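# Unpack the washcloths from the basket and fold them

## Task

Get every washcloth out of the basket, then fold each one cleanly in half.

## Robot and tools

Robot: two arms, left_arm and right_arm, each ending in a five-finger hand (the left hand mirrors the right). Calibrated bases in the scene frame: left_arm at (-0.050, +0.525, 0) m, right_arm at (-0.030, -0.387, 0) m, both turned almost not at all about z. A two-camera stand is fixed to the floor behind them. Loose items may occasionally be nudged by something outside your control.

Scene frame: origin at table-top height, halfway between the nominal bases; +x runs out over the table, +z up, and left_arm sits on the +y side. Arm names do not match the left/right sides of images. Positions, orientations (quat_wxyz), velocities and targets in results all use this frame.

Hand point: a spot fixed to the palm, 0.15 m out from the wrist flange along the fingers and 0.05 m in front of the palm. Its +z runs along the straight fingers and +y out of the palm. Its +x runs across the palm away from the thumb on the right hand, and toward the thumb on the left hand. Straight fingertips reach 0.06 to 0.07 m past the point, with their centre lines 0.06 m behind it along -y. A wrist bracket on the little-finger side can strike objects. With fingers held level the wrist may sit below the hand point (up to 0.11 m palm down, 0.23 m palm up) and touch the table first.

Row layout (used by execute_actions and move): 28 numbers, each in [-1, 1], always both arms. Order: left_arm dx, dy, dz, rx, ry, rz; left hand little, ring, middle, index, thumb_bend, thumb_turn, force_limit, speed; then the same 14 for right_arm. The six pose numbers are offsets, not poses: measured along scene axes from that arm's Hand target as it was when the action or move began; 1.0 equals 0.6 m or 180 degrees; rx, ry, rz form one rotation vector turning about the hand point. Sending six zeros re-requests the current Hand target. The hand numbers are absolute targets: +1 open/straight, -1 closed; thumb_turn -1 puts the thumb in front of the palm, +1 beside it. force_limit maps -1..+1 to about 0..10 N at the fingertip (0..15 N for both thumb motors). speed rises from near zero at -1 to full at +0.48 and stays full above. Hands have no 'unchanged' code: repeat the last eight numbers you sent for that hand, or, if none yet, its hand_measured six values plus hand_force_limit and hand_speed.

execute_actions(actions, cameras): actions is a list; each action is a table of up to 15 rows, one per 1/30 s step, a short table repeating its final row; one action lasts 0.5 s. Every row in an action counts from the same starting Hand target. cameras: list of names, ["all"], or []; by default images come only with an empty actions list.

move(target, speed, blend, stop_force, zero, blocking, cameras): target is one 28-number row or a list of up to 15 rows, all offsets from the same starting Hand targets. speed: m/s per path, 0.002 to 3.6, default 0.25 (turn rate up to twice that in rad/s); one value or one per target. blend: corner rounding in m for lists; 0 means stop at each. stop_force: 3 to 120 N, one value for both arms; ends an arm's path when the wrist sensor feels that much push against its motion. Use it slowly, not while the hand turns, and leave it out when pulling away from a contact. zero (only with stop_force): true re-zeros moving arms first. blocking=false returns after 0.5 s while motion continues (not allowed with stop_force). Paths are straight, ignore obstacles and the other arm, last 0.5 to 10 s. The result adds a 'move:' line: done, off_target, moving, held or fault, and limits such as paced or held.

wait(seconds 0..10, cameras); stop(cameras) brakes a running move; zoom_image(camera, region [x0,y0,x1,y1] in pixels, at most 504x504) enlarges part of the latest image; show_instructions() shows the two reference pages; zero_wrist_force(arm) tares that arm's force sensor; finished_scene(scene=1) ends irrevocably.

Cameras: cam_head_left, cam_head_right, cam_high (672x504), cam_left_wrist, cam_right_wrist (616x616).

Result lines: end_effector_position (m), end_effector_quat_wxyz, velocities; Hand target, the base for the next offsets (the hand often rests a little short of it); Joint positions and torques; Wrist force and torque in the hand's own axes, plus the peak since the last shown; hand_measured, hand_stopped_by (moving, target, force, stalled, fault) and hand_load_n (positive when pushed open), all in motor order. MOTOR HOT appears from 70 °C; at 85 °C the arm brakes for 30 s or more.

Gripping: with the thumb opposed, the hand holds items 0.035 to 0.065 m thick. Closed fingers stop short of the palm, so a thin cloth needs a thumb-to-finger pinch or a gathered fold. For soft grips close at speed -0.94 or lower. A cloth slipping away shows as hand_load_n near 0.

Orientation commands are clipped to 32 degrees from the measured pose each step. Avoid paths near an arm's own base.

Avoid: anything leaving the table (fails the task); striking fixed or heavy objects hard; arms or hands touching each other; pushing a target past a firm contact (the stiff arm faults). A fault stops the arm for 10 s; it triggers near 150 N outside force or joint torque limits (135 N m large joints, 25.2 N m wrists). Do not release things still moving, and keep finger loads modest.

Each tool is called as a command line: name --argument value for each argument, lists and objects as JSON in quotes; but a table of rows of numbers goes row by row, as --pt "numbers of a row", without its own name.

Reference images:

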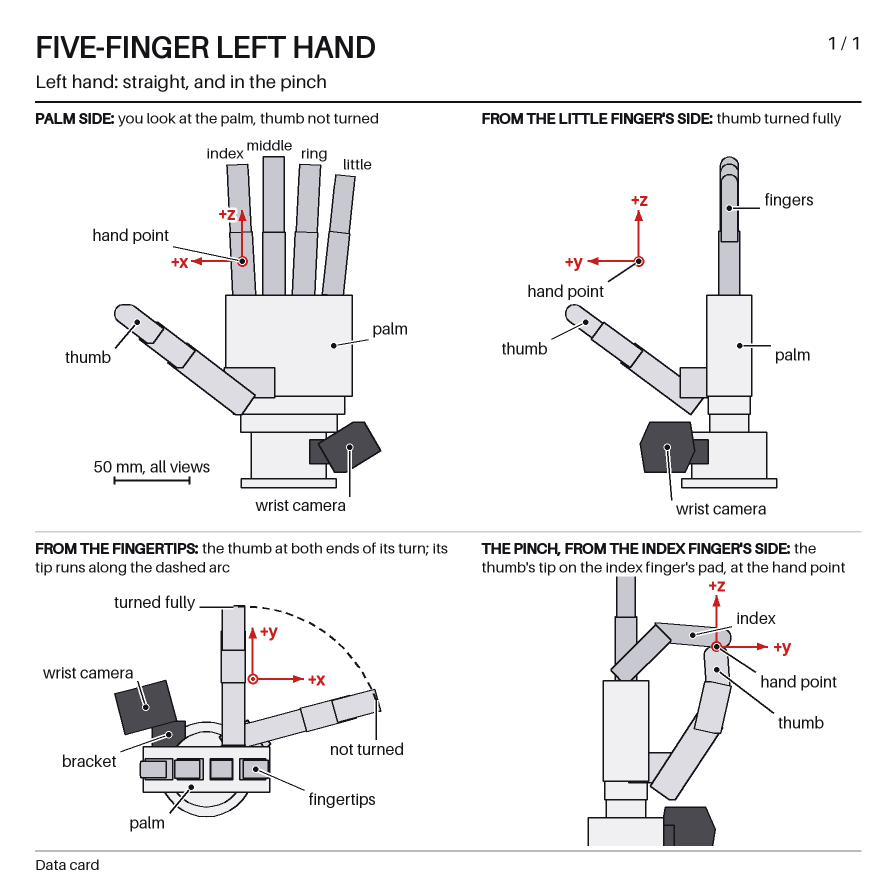

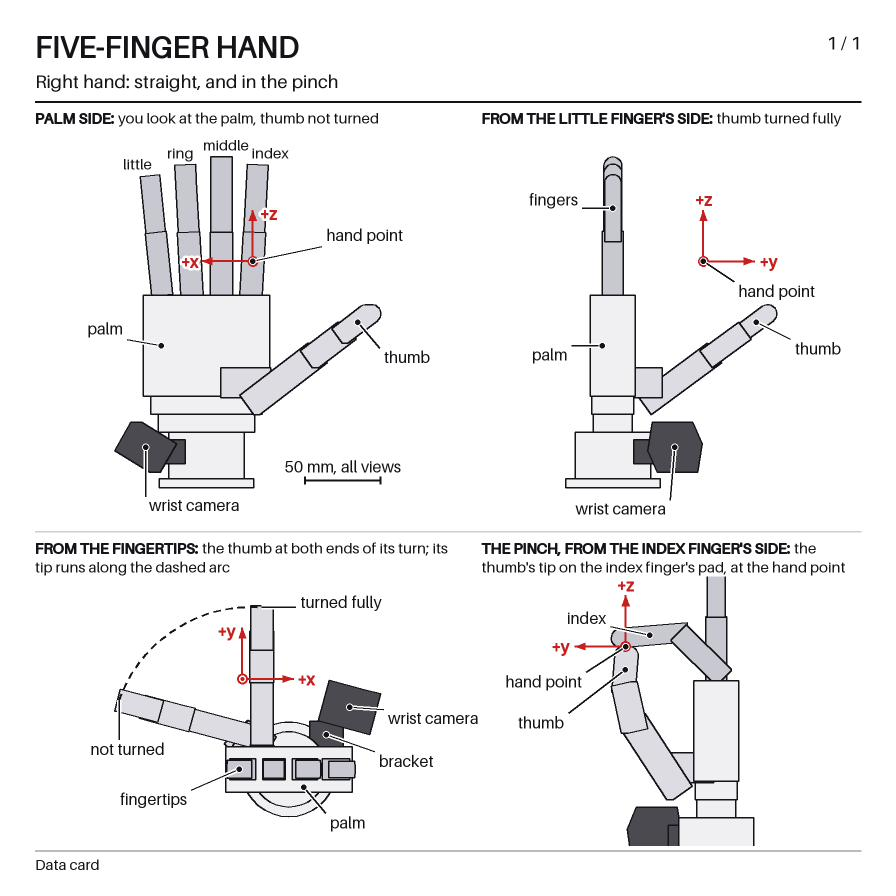

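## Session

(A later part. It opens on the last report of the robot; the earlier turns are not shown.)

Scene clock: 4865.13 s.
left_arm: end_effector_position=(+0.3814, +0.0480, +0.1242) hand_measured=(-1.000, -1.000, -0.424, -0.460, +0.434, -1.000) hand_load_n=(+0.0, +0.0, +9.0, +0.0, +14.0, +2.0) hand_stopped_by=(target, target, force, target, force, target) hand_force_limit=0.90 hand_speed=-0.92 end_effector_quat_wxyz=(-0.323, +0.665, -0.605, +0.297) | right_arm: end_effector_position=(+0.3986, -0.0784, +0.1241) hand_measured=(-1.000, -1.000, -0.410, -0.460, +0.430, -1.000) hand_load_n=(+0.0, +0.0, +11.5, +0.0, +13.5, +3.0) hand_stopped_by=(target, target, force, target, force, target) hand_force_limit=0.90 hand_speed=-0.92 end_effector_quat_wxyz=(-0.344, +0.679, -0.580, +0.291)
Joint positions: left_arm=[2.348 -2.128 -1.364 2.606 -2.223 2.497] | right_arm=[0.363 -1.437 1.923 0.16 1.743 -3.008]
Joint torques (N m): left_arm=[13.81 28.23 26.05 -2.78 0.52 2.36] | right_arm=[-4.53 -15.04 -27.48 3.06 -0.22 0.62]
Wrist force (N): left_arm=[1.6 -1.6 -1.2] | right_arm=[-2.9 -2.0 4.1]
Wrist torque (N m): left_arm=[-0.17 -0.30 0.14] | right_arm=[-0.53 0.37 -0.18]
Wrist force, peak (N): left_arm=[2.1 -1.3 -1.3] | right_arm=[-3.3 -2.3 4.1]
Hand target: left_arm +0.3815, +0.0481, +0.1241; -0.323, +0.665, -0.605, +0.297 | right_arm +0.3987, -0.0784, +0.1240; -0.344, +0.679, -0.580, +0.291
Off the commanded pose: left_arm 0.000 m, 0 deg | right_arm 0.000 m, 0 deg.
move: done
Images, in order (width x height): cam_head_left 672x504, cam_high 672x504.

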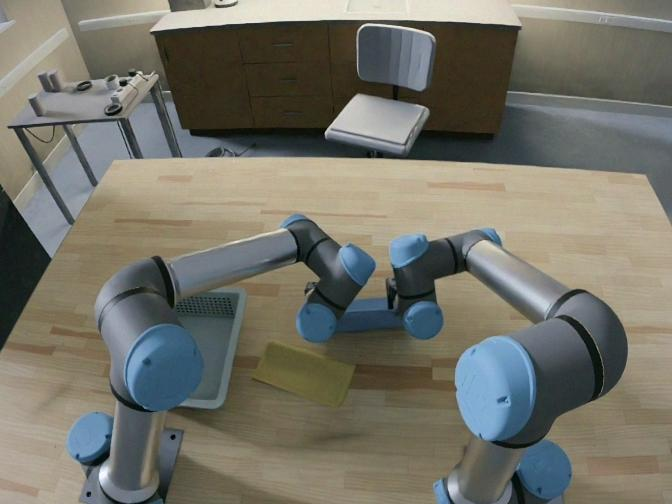

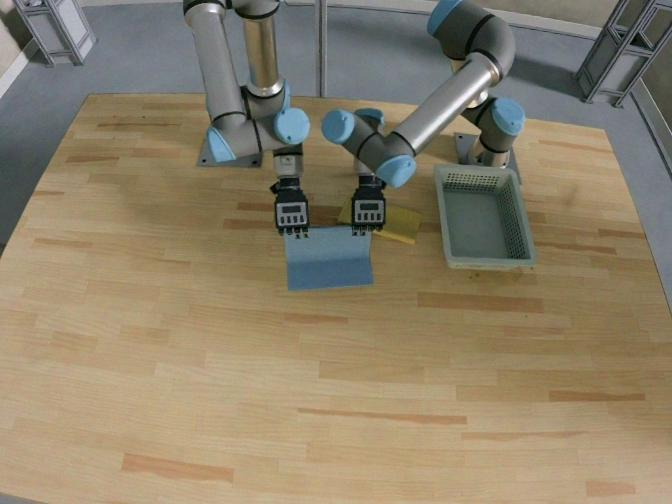

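move --pt "0.0507 0.00985 -0.0368 0 0 0 -1 -1 -0.46 -0.46 0.32 -1 0.9 -0.92 0.0507 0.00985 -0.0368 0 0 0 -1 -1 -0.46 -0.46 0.32 -1 0.9 -0.92" --pt "0.108 0.021 -0.09 0 0 0 -1 -1 -0.46 -0.46 0.32 -1 0.9 -0.92 0.108 0.021 -0.09 0 0 0 -1 -1 -0.46 -0.46 0.32 -1 0.9 -0.92" --speed 0.04 --blend '[0.01, 0]' --cameras '["cam_head_left", "cam_high", "cam_right_wrist", "cam_left_wrist"]'

zoom_image --camera "cam_high" --region '[270, 220, 400, 310]'

zoom_image --camera "cam_head_left" --region '[300, 250, 430, 355]'

Scene clock: 4878.83 s.
left_arm: end_effector_position=(+0.4465, +0.0608, +0.0700) hand_measured=(-1.000, -1.000, -0.424, -0.460, +0.434, -1.000) hand_load_n=(+0.0, +0.0, +9.0, +0.0, +14.0, +2.0) hand_stopped_by=(target, target, force, target, force, target) hand_force_limit=0.90 hand_speed=-0.92 end_effector_quat_wxyz=(-0.323, +0.665, -0.605, +0.296) | right_arm: end_effector_position=(+0.4637, -0.0658, +0.0700) hand_measured=(-1.000, -1.000, -0.410, -0.460, +0.430, -1.000) hand_load_n=(+0.0, +0.0, +11.5, +0.0, +13.0, +3.0) hand_stopped_by=(target, target, force, target, force, target) hand_force_limit=0.90 hand_speed=-0.92 end_effector_quat_wxyz=(-0.344, +0.679, -0.580, +0.291)
Joint positions: left_arm=[2.449 -2.224 -1.342 2.734 -2.157 2.59] | right_arm=[0.333 -1.239 1.827 0.055 1.719 -3.026]
Joint torques (N m): left_arm=[-12.28 57.6 13.75 -2.68 -2.64 -2.1] | right_arm=[1.31 -48.11 -6.58 2.73 0.1 -1.25]
Wrist force (N): left_arm=[1.6 -1.2 -1.2] | right_arm=[-3.6 -2.3 3.8]
Wrist torque (N m): left_arm=[-0.14 -0.23 -0.04] | right_arm=[-0.57 0.45 -0.06]
Wrist force, peak (N): left_arm=[2.0 -1.4 -1.7] | right_arm=[-3.6 -2.3 3.8]
Hand target: left_arm +0.4463, +0.0607, +0.0701; -0.323, +0.665, -0.605, +0.297 | right_arm +0.4635, -0.0658, +0.0700; -0.344, +0.679, -0.580, +0.291
Off the commanded pose: left_arm 0.000 m, 0 deg | right_arm 0.000 m, 0 deg.
move: done
Images, in order (width x height): cam_head_left 672x504, cam_high 672x504, cam_left_wrist 616x616, cam_right_wrist 616x616.

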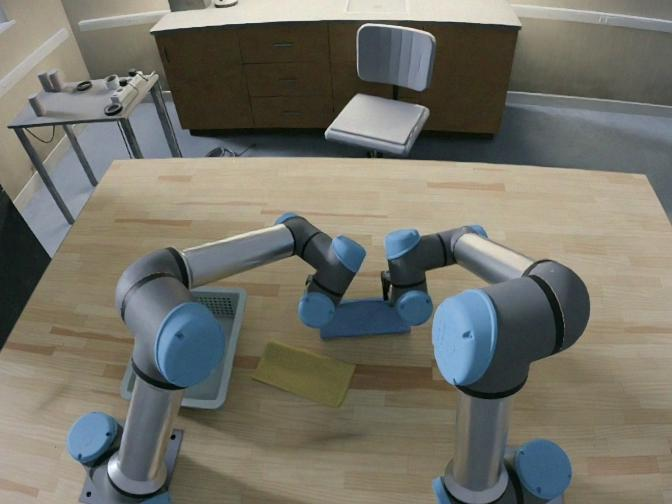

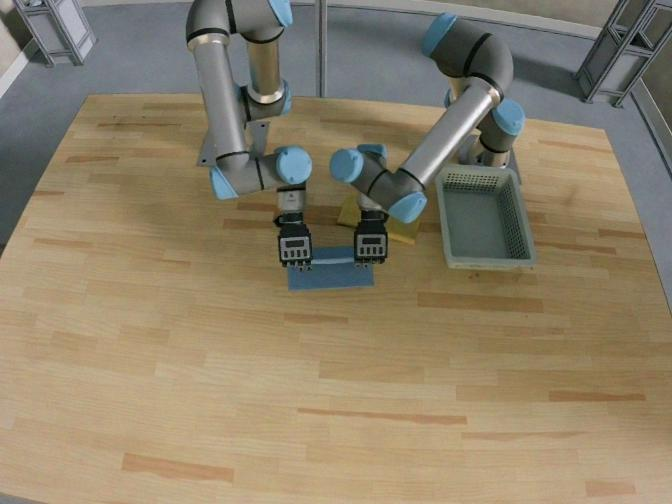

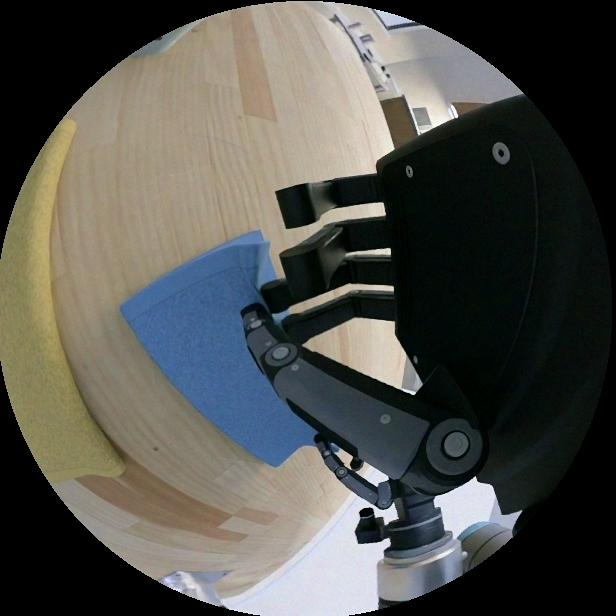

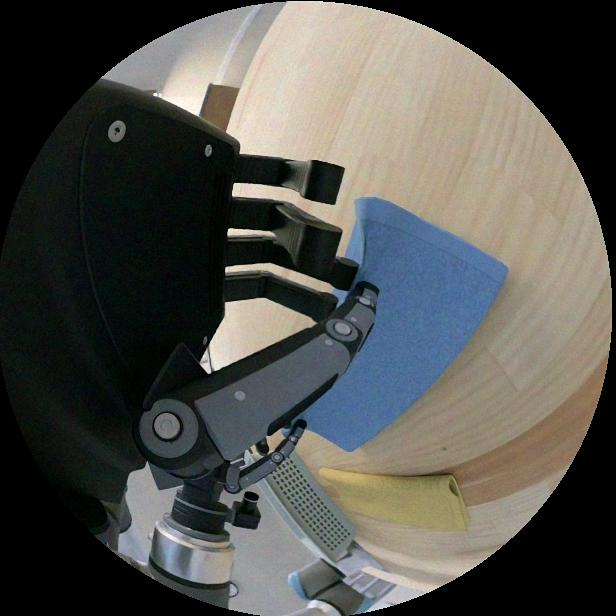

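Scaled by 3.877 from the camera's 672x504 image, which has a finer 960x720 frame.

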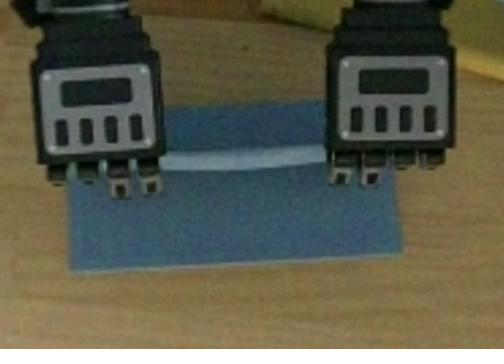

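Scaled by 3.877 from the camera's 672x504 image, which has a finer 960x720 frame.

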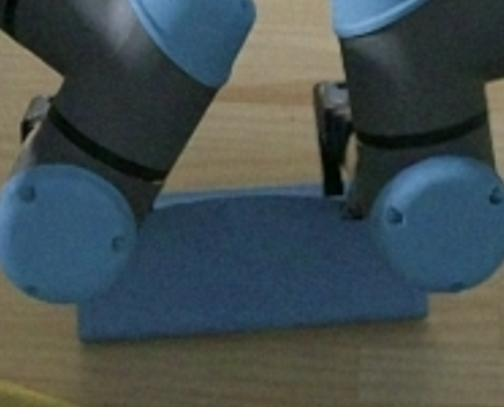

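move --target '[0.0294, 0.0057, -0.03, 0, 0, 0, -1, -1, -0.46, -0.46, 0.32, -1, 0.9, -0.92, 0.0294, 0.0057, -0.03, 0, 0, 0, -1, -1, -0.46, -0.46, 0.32, -1, 0.9, -0.92]' --speed 0.03 --cameras '["cam_head_left", "cam_high", "cam_right_wrist", "cam_left_wrist"]'

zoom_image --camera "cam_high" --region '[270, 220, 400, 310]'

zoom_image --camera "cam_right_wrist" --region '[270, 160, 490, 380]'

zoom_image --camera "cam_left_wrist" --region '[140, 190, 360, 410]'

Scene clock: 4889.00 s.
left_arm: end_effector_position=(+0.4641, +0.0642, +0.0520) hand_measured=(-1.000, -1.000, -0.424, -0.460, +0.434, -1.000) hand_load_n=(+0.0, +0.5, +9.0, +0.0, +14.0, +2.0) hand_stopped_by=(target, target, force, target, force, target) hand_force_limit=0.90 hand_speed=-0.92 end_effector_quat_wxyz=(-0.323, +0.665, -0.605, +0.297) | right_arm: end_effector_position=(+0.4813, -0.0624, +0.0520) hand_measured=(-1.000, -1.000, -0.410, -0.460, +0.430, -1.000) hand_load_n=(+0.0, +0.0, +12.0, +0.0, +13.0, +2.5) hand_stopped_by=(target, target, force, target, force, target) hand_force_limit=0.90 hand_speed=-0.92 end_effector_quat_wxyz=(-0.344, +0.679, -0.580, +0.291)
Joint positions: left_arm=[2.474 -2.258 -1.331 2.769 -2.14 2.612] | right_arm=[0.326 -1.181 1.798 0.026 1.714 -3.03]
Joint torques (N m): left_arm=[-11.41 58.52 15.74 -2.75 -1.84 -0.92] | right_arm=[-2.47 -47.63 -7.64 1.55 -0.61 -1.98]
Wrist force (N): left_arm=[1.5 -1.1 -1.3] | right_arm=[-3.1 -2.2 3.8]
Wrist torque (N m): left_arm=[-0.11 -0.20 -0.04] | right_arm=[-0.53 0.39 -0.02]
Wrist force, peak (N): left_arm=[2.0 -1.3 -1.8] | right_arm=[-3.6 -1.9 4.1]
Hand target: left_arm +0.4639, +0.0641, +0.0521; -0.323, +0.665, -0.605, +0.297 | right_arm +0.4811, -0.0624, +0.0520; -0.344, +0.679, -0.580, +0.291
Off the commanded pose: left_arm 0.000 m, 0 deg | right_arm 0.000 m, 0 deg.
move: done
Images, in order (width x height): cam_head_left 672x504, cam_high 672x504, cam_left_wrist 616x616, cam_right_wrist 616x616.

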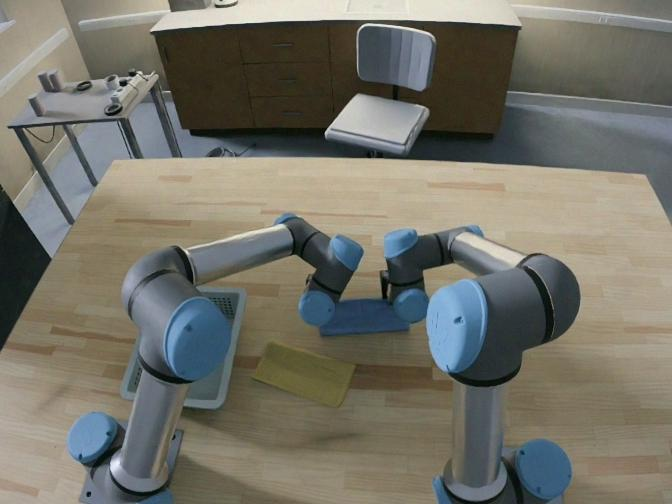

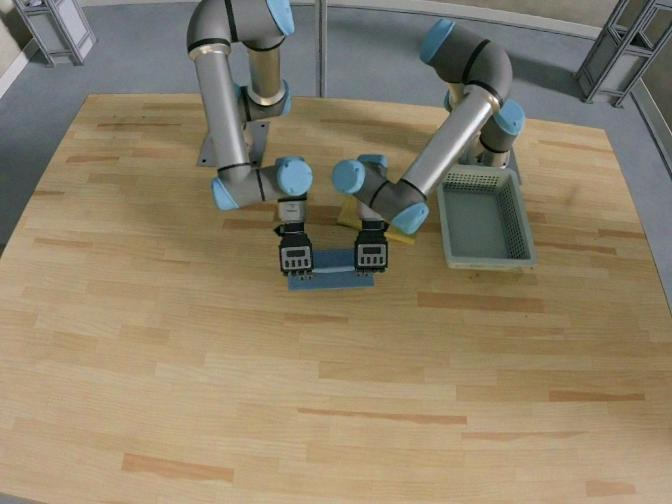

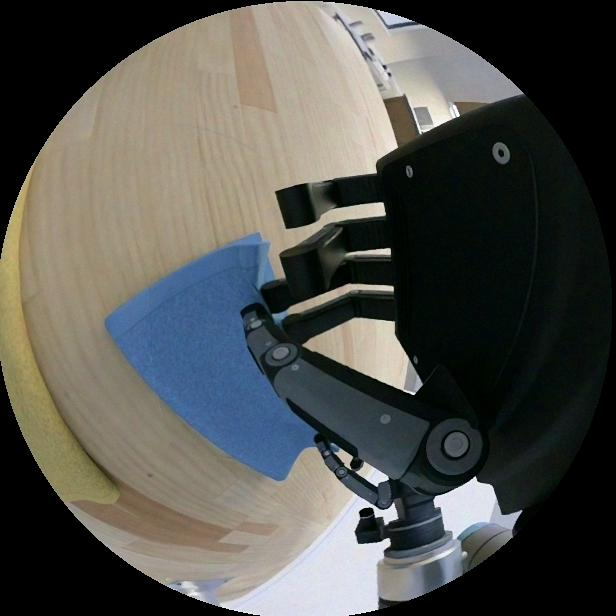

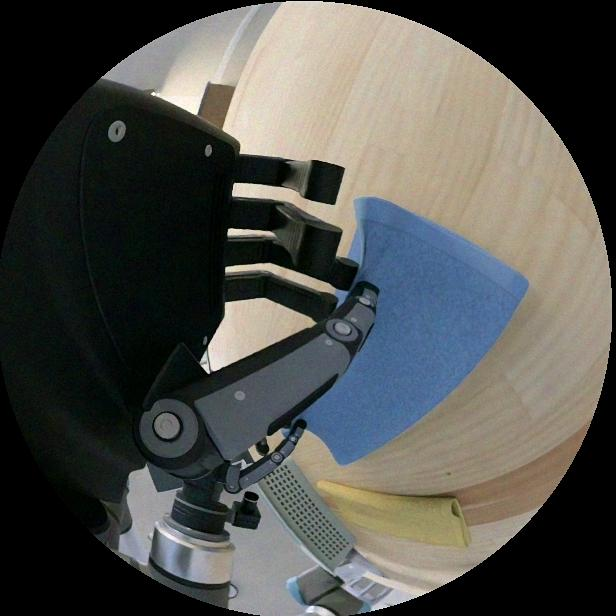

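Scaled by 3.877 from the camera's 672x504 image, which has a finer 960x720 frame.

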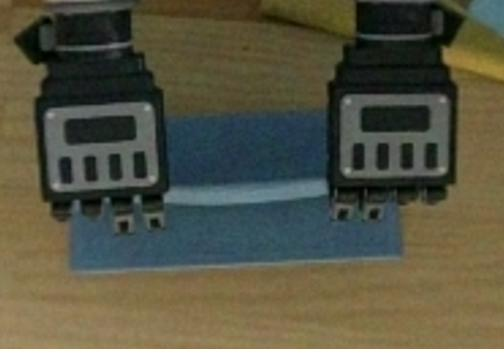

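Scaled by 2.291 from the camera's 616x616 image, which has a finer 880x880 frame.

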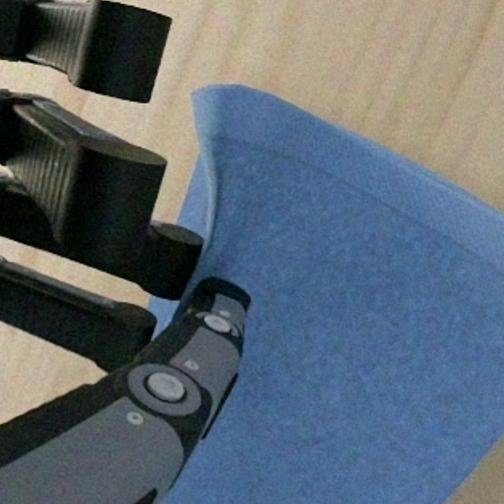

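Scaled by 2.291 from the camera's 616x616 image, which has a finer 880x880 frame.

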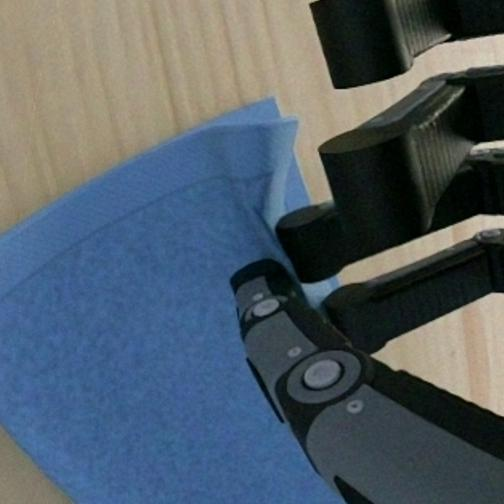

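move --target '[0.0192, 0.0063, -0.0267, 0, 0, 0, -1, -1, -0.46, -0.46, 0.32, -1, 0.9, -0.92, 0.0192, 0.0063, -0.0267, 0, 0, 0, -1, -1, -0.46, -0.46, 0.32, -1, 0.9, -0.92]' --speed 0.03 --cameras '["cam_high", "cam_right_wrist", "cam_left_wrist"]'

zoom_image --camera "cam_high" --region '[270, 220, 400, 310]'

zoom_image --camera "cam_right_wrist" --region '[270, 160, 490, 380]'

zoom_image --camera "cam_left_wrist" --region '[140, 190, 360, 410]'

Scene clock: 4897.10 s.
left_arm: end_effector_position=(+0.4756, +0.0680, +0.0359) hand_measured=(-1.000, -1.000, -0.424, -0.460, +0.434, -1.000) hand_load_n=(+0.0, +0.0, +9.0, +0.0, +14.0, +2.0) hand_stopped_by=(target, target, force, target, force, target) hand_force_limit=0.90 hand_speed=-0.92 end_effector_quat_wxyz=(-0.323, +0.665, -0.605, +0.296) end_effector_velocity=(+0.000, +0.001, +0.002) end_effector_angular_velocity=(+0.000, +0.001, +0.002) | right_arm: end_effector_position=(+0.4928, -0.0585, +0.0360) hand_measured=(-1.000, -1.000, -0.410, -0.460, +0.430, -1.000) hand_load_n=(+0.0, +0.0, +12.0, +0.0, +13.5, +3.0) hand_stopped_by=(target, target, force, target, force, target) hand_force_limit=0.90 hand_speed=-0.92 end_effector_quat_wxyz=(-0.344, +0.679, -0.580, +0.291)
Joint positions: left_arm=[2.492 -2.283 -1.331 2.802 -2.127 2.628] | right_arm=[0.326 -1.134 1.777 0 1.714 -3.03]
Joint velocities: left_arm=[0.001 0.003 0.001 -0.005 0 0] | right_arm=[within noise]
Joint torques (N m): left_arm=[-11.46 60.15 24.63 -2.62 -1.73 -0.54] | right_arm=[-9.42 -51.05 -8.71 1.92 -1.3 -2.54]
Wrist force (N): left_arm=[1.6 -1.3 -1.1] | right_arm=[-3.3 -2.3 3.7]
Wrist torque (N m): left_arm=[-0.15 -0.19 -0.02] | right_arm=[-0.54 0.39 -0.05]
Wrist force, peak (N): left_arm=[1.7 -1.1 -1.9] | right_arm=[-3.4 -2.2 4.0]
Hand target: left_arm +0.4755, +0.0679, +0.0361; -0.323, +0.665, -0.605, +0.297 | right_arm +0.4926, -0.0586, +0.0360; -0.344, +0.679, -0.580, +0.291
Off the commanded pose: left_arm 0.000 m, 0 deg | right_arm 0.000 m, 0 deg.
move: done
Images, in order (width x height): cam_high 672x504, cam_left_wrist 616x616, cam_right_wrist 616x616.

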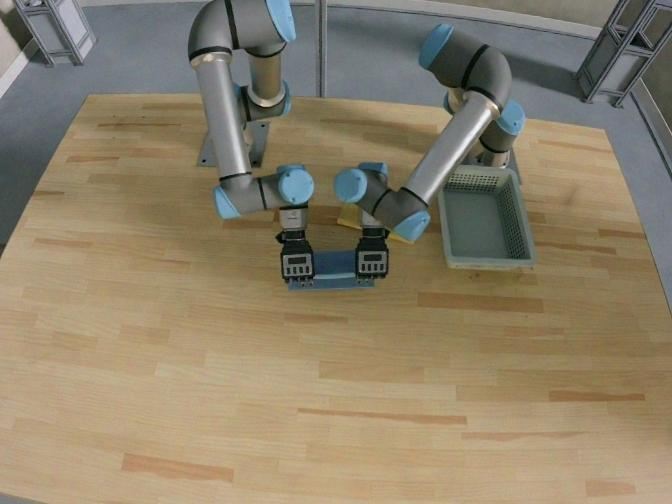

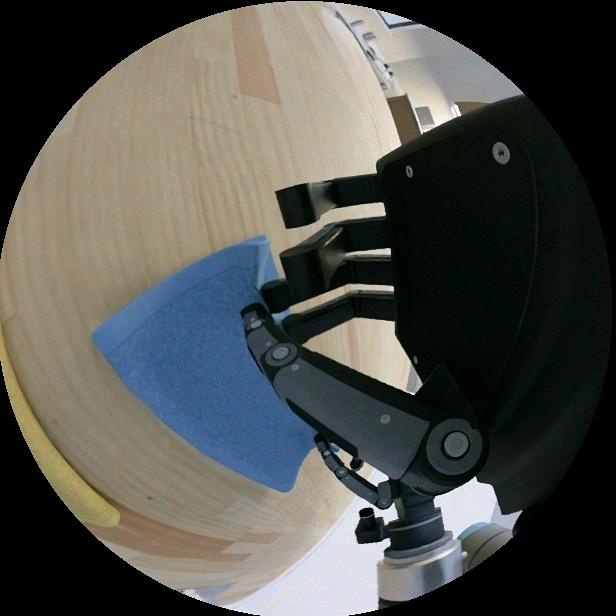

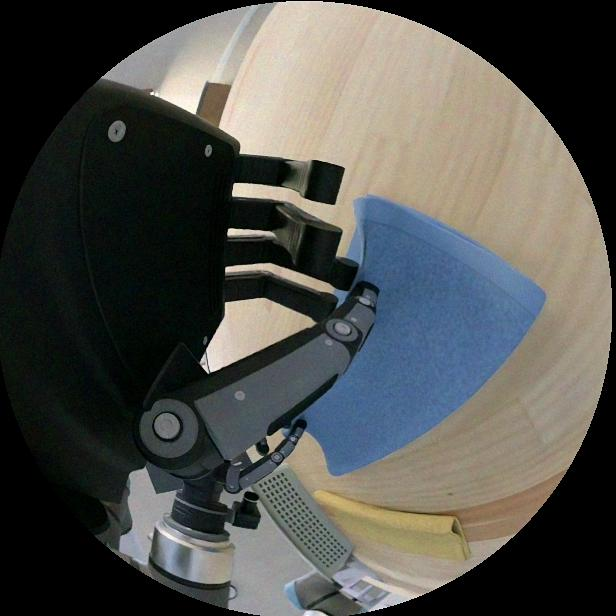

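Scaled by 3.877 from the camera's 672x504 image, which has a finer 960x720 frame.

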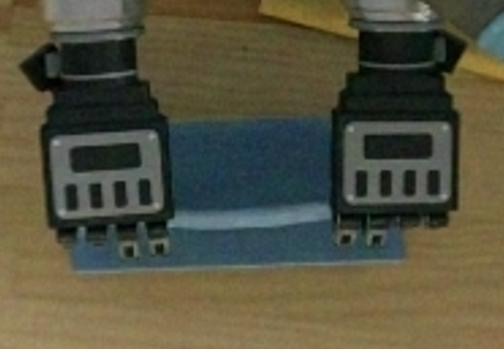

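Scaled by 2.291 from the camera's 616x616 image, which has a finer 880x880 frame.

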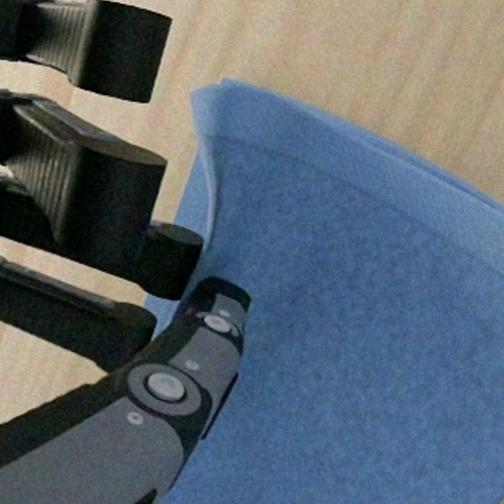

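Scaled by 2.291 from the camera's 616x616 image, which has a finer 880x880 frame.

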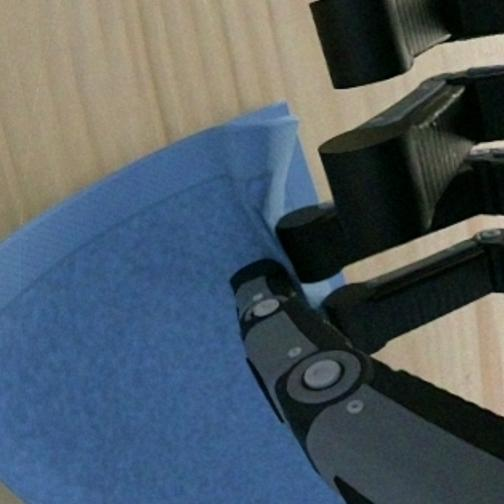

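execute_actions --actions '[]' --cameras '["cam_head_left", "cam_head_right", "cam_high"]'

zoom_image --camera "cam_head_left" --region '[300, 270, 430, 355]'

zoom_image --camera "cam_head_right" --region '[280, 270, 440, 355]'

zoom_image --camera "cam_high" --region '[275, 240, 395, 300]'

Scene clock: 4918.60 s.
left_arm: end_effector_position=(+0.4755, +0.0679, +0.0361) hand_measured=(-1.000, -1.000, -0.424, -0.460, +0.434, -1.000) hand_load_n=(+0.0, +0.0, +9.0, +0.0, +14.0, +2.0) hand_stopped_by=(target, target, force, target, force, target) hand_force_limit=0.90 hand_speed=-0.92 end_effector_quat_wxyz=(-0.323, +0.665, -0.605, +0.297) | right_arm: end_effector_position=(+0.4926, -0.0586, +0.0360) hand_measured=(-1.000, -1.000, -0.410, -0.460, +0.430, -1.000) hand_load_n=(+0.0, +0.0, +11.5, +0.0, +13.0, +3.0) hand_stopped_by=(target, target, force, target, force, target) hand_force_limit=0.90 hand_speed=-0.92 end_effector_quat_wxyz=(-0.344, +0.679, -0.580, +0.291)
Joint positions: left_arm=[2.492 -2.283 -1.331 2.801 -2.128 2.628] | right_arm=[0.326 -1.135 1.778 0 1.714 -3.03]
Joint velocities: within noise
Joint torques (N m): left_arm=[-12.5 59 14.01 -2.31 -2.6 -2.29] | right_arm=[0.41 -51.8 -6.87 2.89 1.39 -0.61]
Motor temperatures (°C): left_arm=[30 31 28 33 31 33] | right_arm=[29 30 30 37 39 36]
Wrist force (N): left_arm=[1.4 -1.5 -1.0] | right_arm=[-3.1 -2.3 3.8]
Wrist torque (N m): left_arm=[-0.19 -0.18 -0.01] | right_arm=[-0.55 0.36 -0.03]
Wrist force, peak (N): left_arm=[1.4 -1.5 -1.3] | right_arm=[-3.6 -2.3 3.8]
Hand target: left_arm +0.4755, +0.0679, +0.0361; -0.323, +0.665, -0.605, +0.297 | right_arm +0.4926, -0.0586, +0.0360; -0.344, +0.679, -0.580, +0.291
Off the commanded pose: left_arm 0.000 m, 0 deg | right_arm 0.000 m, 0 deg.
Images, in order (width x height): cam_head_left 672x504, cam_head_right 672x504, cam_high 672x504.

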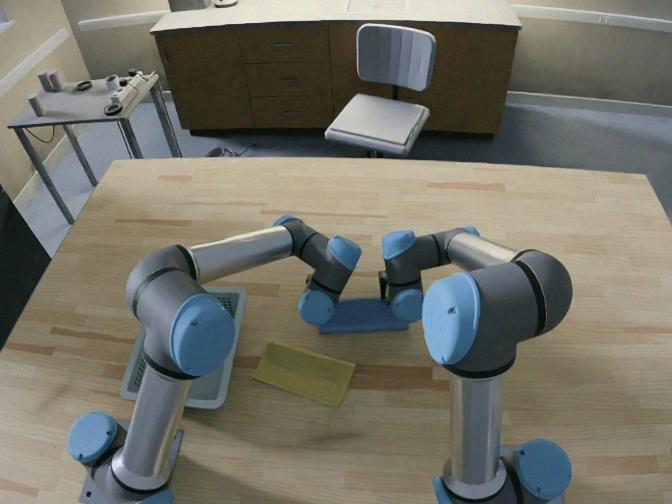

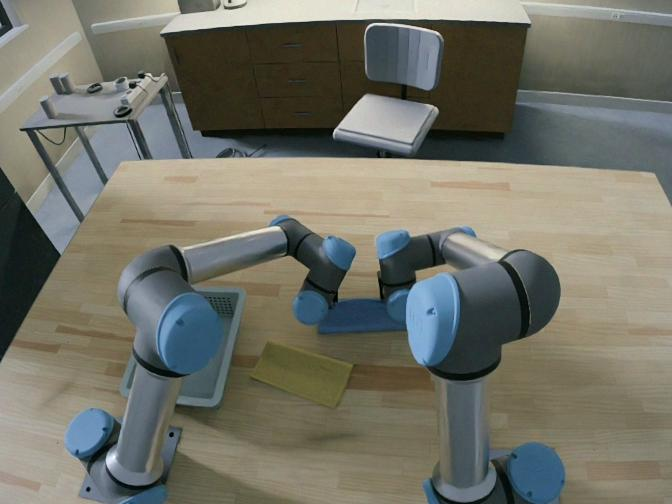

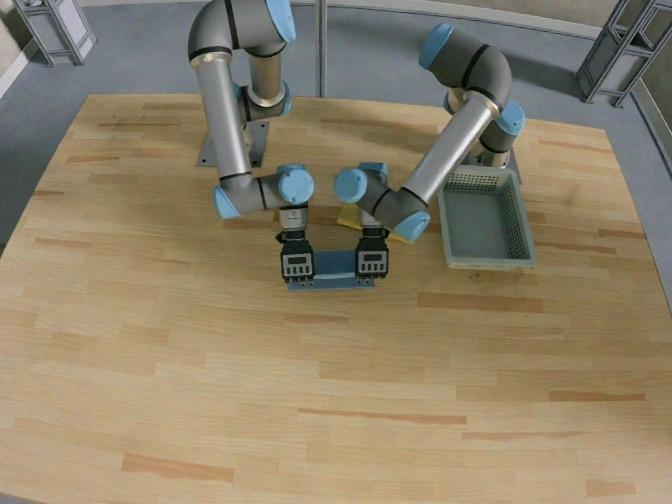

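Scaled by 3.877 from the camera's 672x504 image, which has a finer 960x720 frame.

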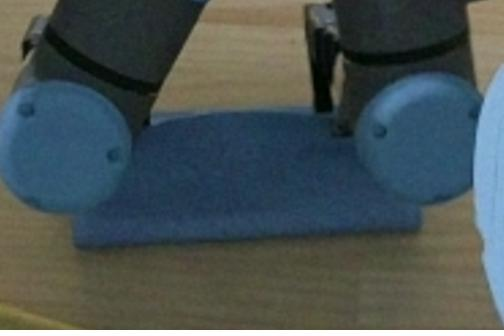

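Scaled by 3.150 from the camera's 672x504 image, which has a finer 960x720 frame.

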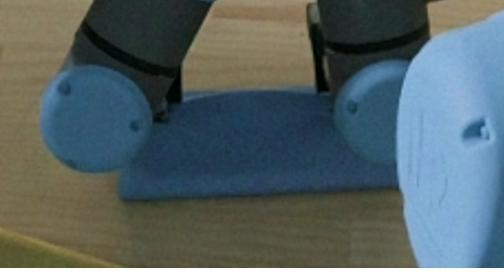

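Scaled by 4.200 from the camera's 672x504 image, which has a finer 960x720 frame.

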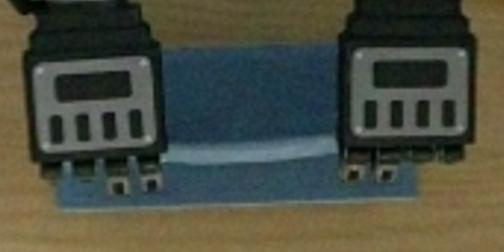

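move --target '[0.0148, 0.004, -0.0167, 0, 0, 0, -1, -1, -0.46, -0.46, 0.32, -1, 0.9, -0.92, 0.0082, 0.003, -0.0167, 0, 0, 0, -1, -1, -0.46, -0.46, 0.32, -1, 0.9, -0.92]' --speed 0.02 --cameras '["cam_high", "cam_right_wrist", "cam_left_wrist", "cam_head_left"]'

zoom_image --camera "cam_high" --region '[275, 240, 395, 300]'

zoom_image --camera "cam_right_wrist" --region '[270, 160, 490, 380]'

zoom_image --camera "cam_left_wrist" --region '[140, 190, 360, 410]'

Scene clock: 4927.10 s.
left_arm: end_effector_position=(+0.4845, +0.0704, +0.0259) hand_measured=(-1.000, -1.000, -0.424, -0.460, +0.434, -1.000) hand_load_n=(+0.0, +0.0, +9.0, +0.0, +14.0, +2.0) hand_stopped_by=(target, target, force, target, force, target) hand_force_limit=0.90 hand_speed=-0.92 end_effector_quat_wxyz=(-0.323, +0.665, -0.605, +0.297) | right_arm: end_effector_position=(+0.4976, -0.0568, +0.0259) hand_measured=(-1.000, -1.000, -0.410, -0.460, +0.430, -1.000) hand_load_n=(+0.0, +0.0, +12.0, +0.0, +13.0, +3.0) hand_stopped_by=(target, target, force, target, force, target) hand_force_limit=0.90 hand_speed=-0.92 end_effector_quat_wxyz=(-0.344, +0.679, -0.580, +0.291)
Joint positions: left_arm=[2.505 -2.301 -1.325 2.82 -2.118 2.639] | right_arm=[0.326 -1.11 1.77 -0.017 1.714 -3.03]
Joint torques (N m): left_arm=[-4.74 58.35 18.94 -2.45 -1.21 0.27] | right_arm=[10.26 -51.17 -20.68 1.45 1.64 1.84]
Wrist force (N): left_arm=[1.5 -1.5 -1.2] | right_arm=[-3.1 -2.1 3.8]
Wrist torque (N m): left_arm=[-0.18 -0.19 0.00] | right_arm=[-0.53 0.35 -0.01]
Wrist force, peak (N): left_arm=[1.5 -1.4 -1.5] | right_arm=[-3.4 -2.4 4.1]
Hand target: left_arm +0.4843, +0.0703, +0.0261; -0.323, +0.665, -0.605, +0.297 | right_arm +0.4975, -0.0568, +0.0260; -0.344, +0.679, -0.580, +0.291
Off the commanded pose: left_arm 0.000 m, 0 deg | right_arm 0.000 m, 0 deg.
move: done
Images, in order (width x height): cam_head_left 672x504, cam_high 672x504, cam_left_wrist 616x616, cam_right_wrist 616x616.

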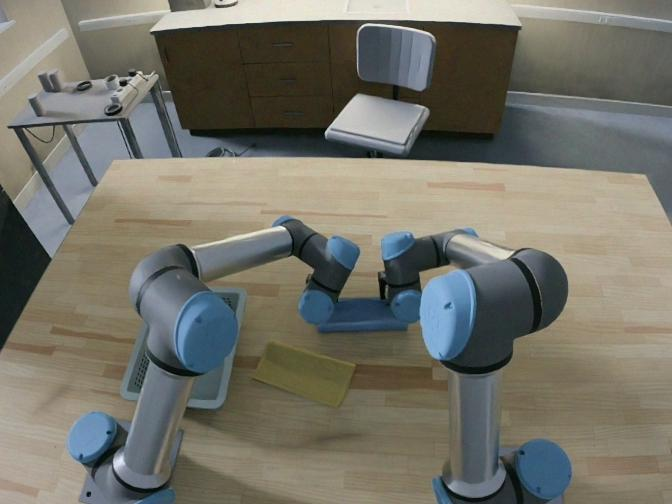

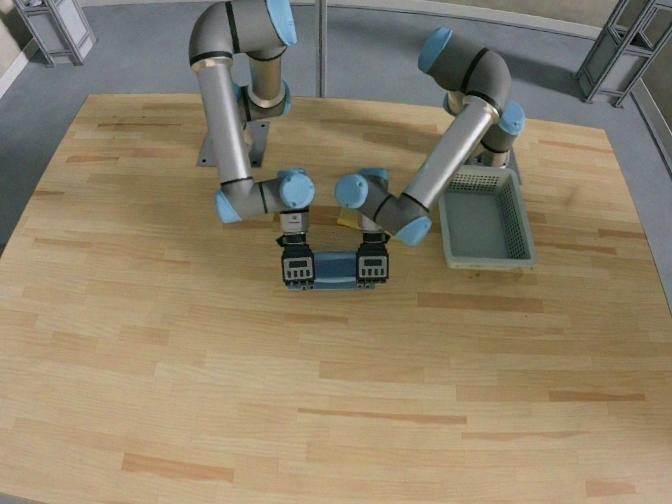

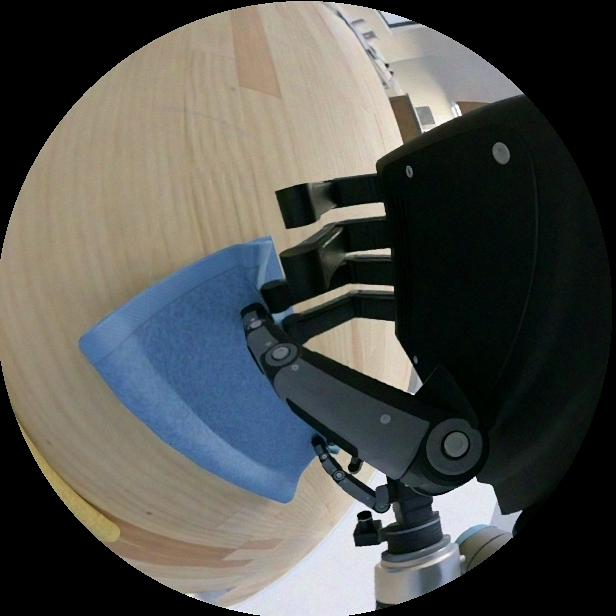

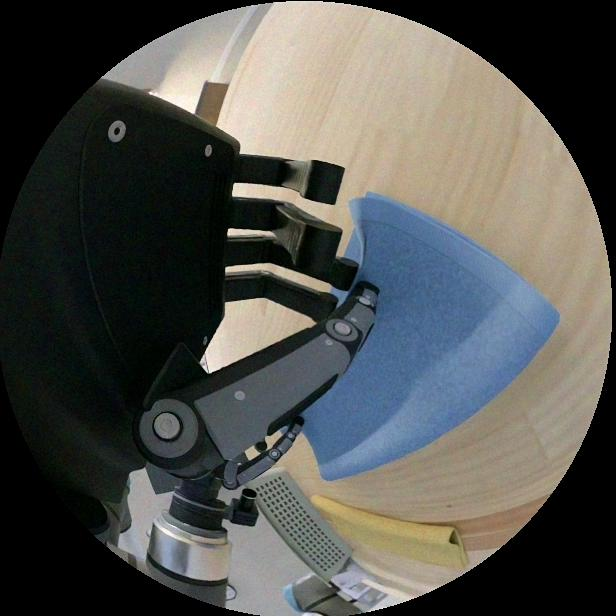

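Scaled by 4.200 from the camera's 672x504 image, which has a finer 960x720 frame.

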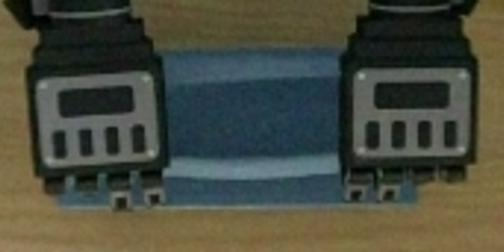

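Scaled by 2.291 from the camera's 616x616 image, which has a finer 880x880 frame.

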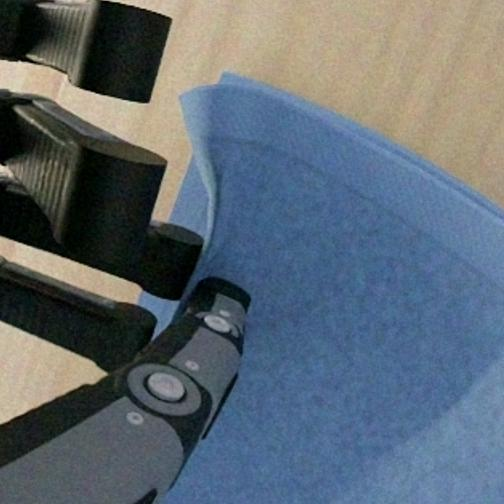

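Scaled by 2.291 from the camera's 616x616 image, which has a finer 880x880 frame.

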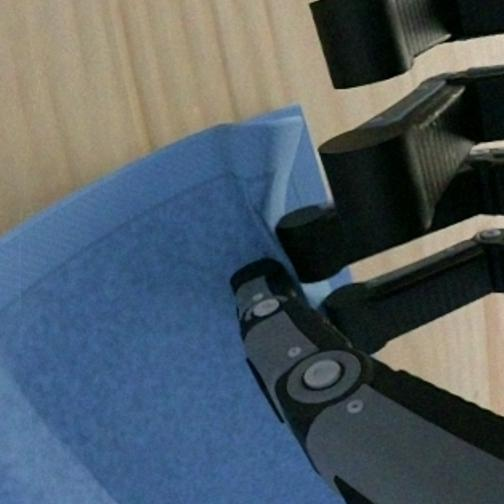

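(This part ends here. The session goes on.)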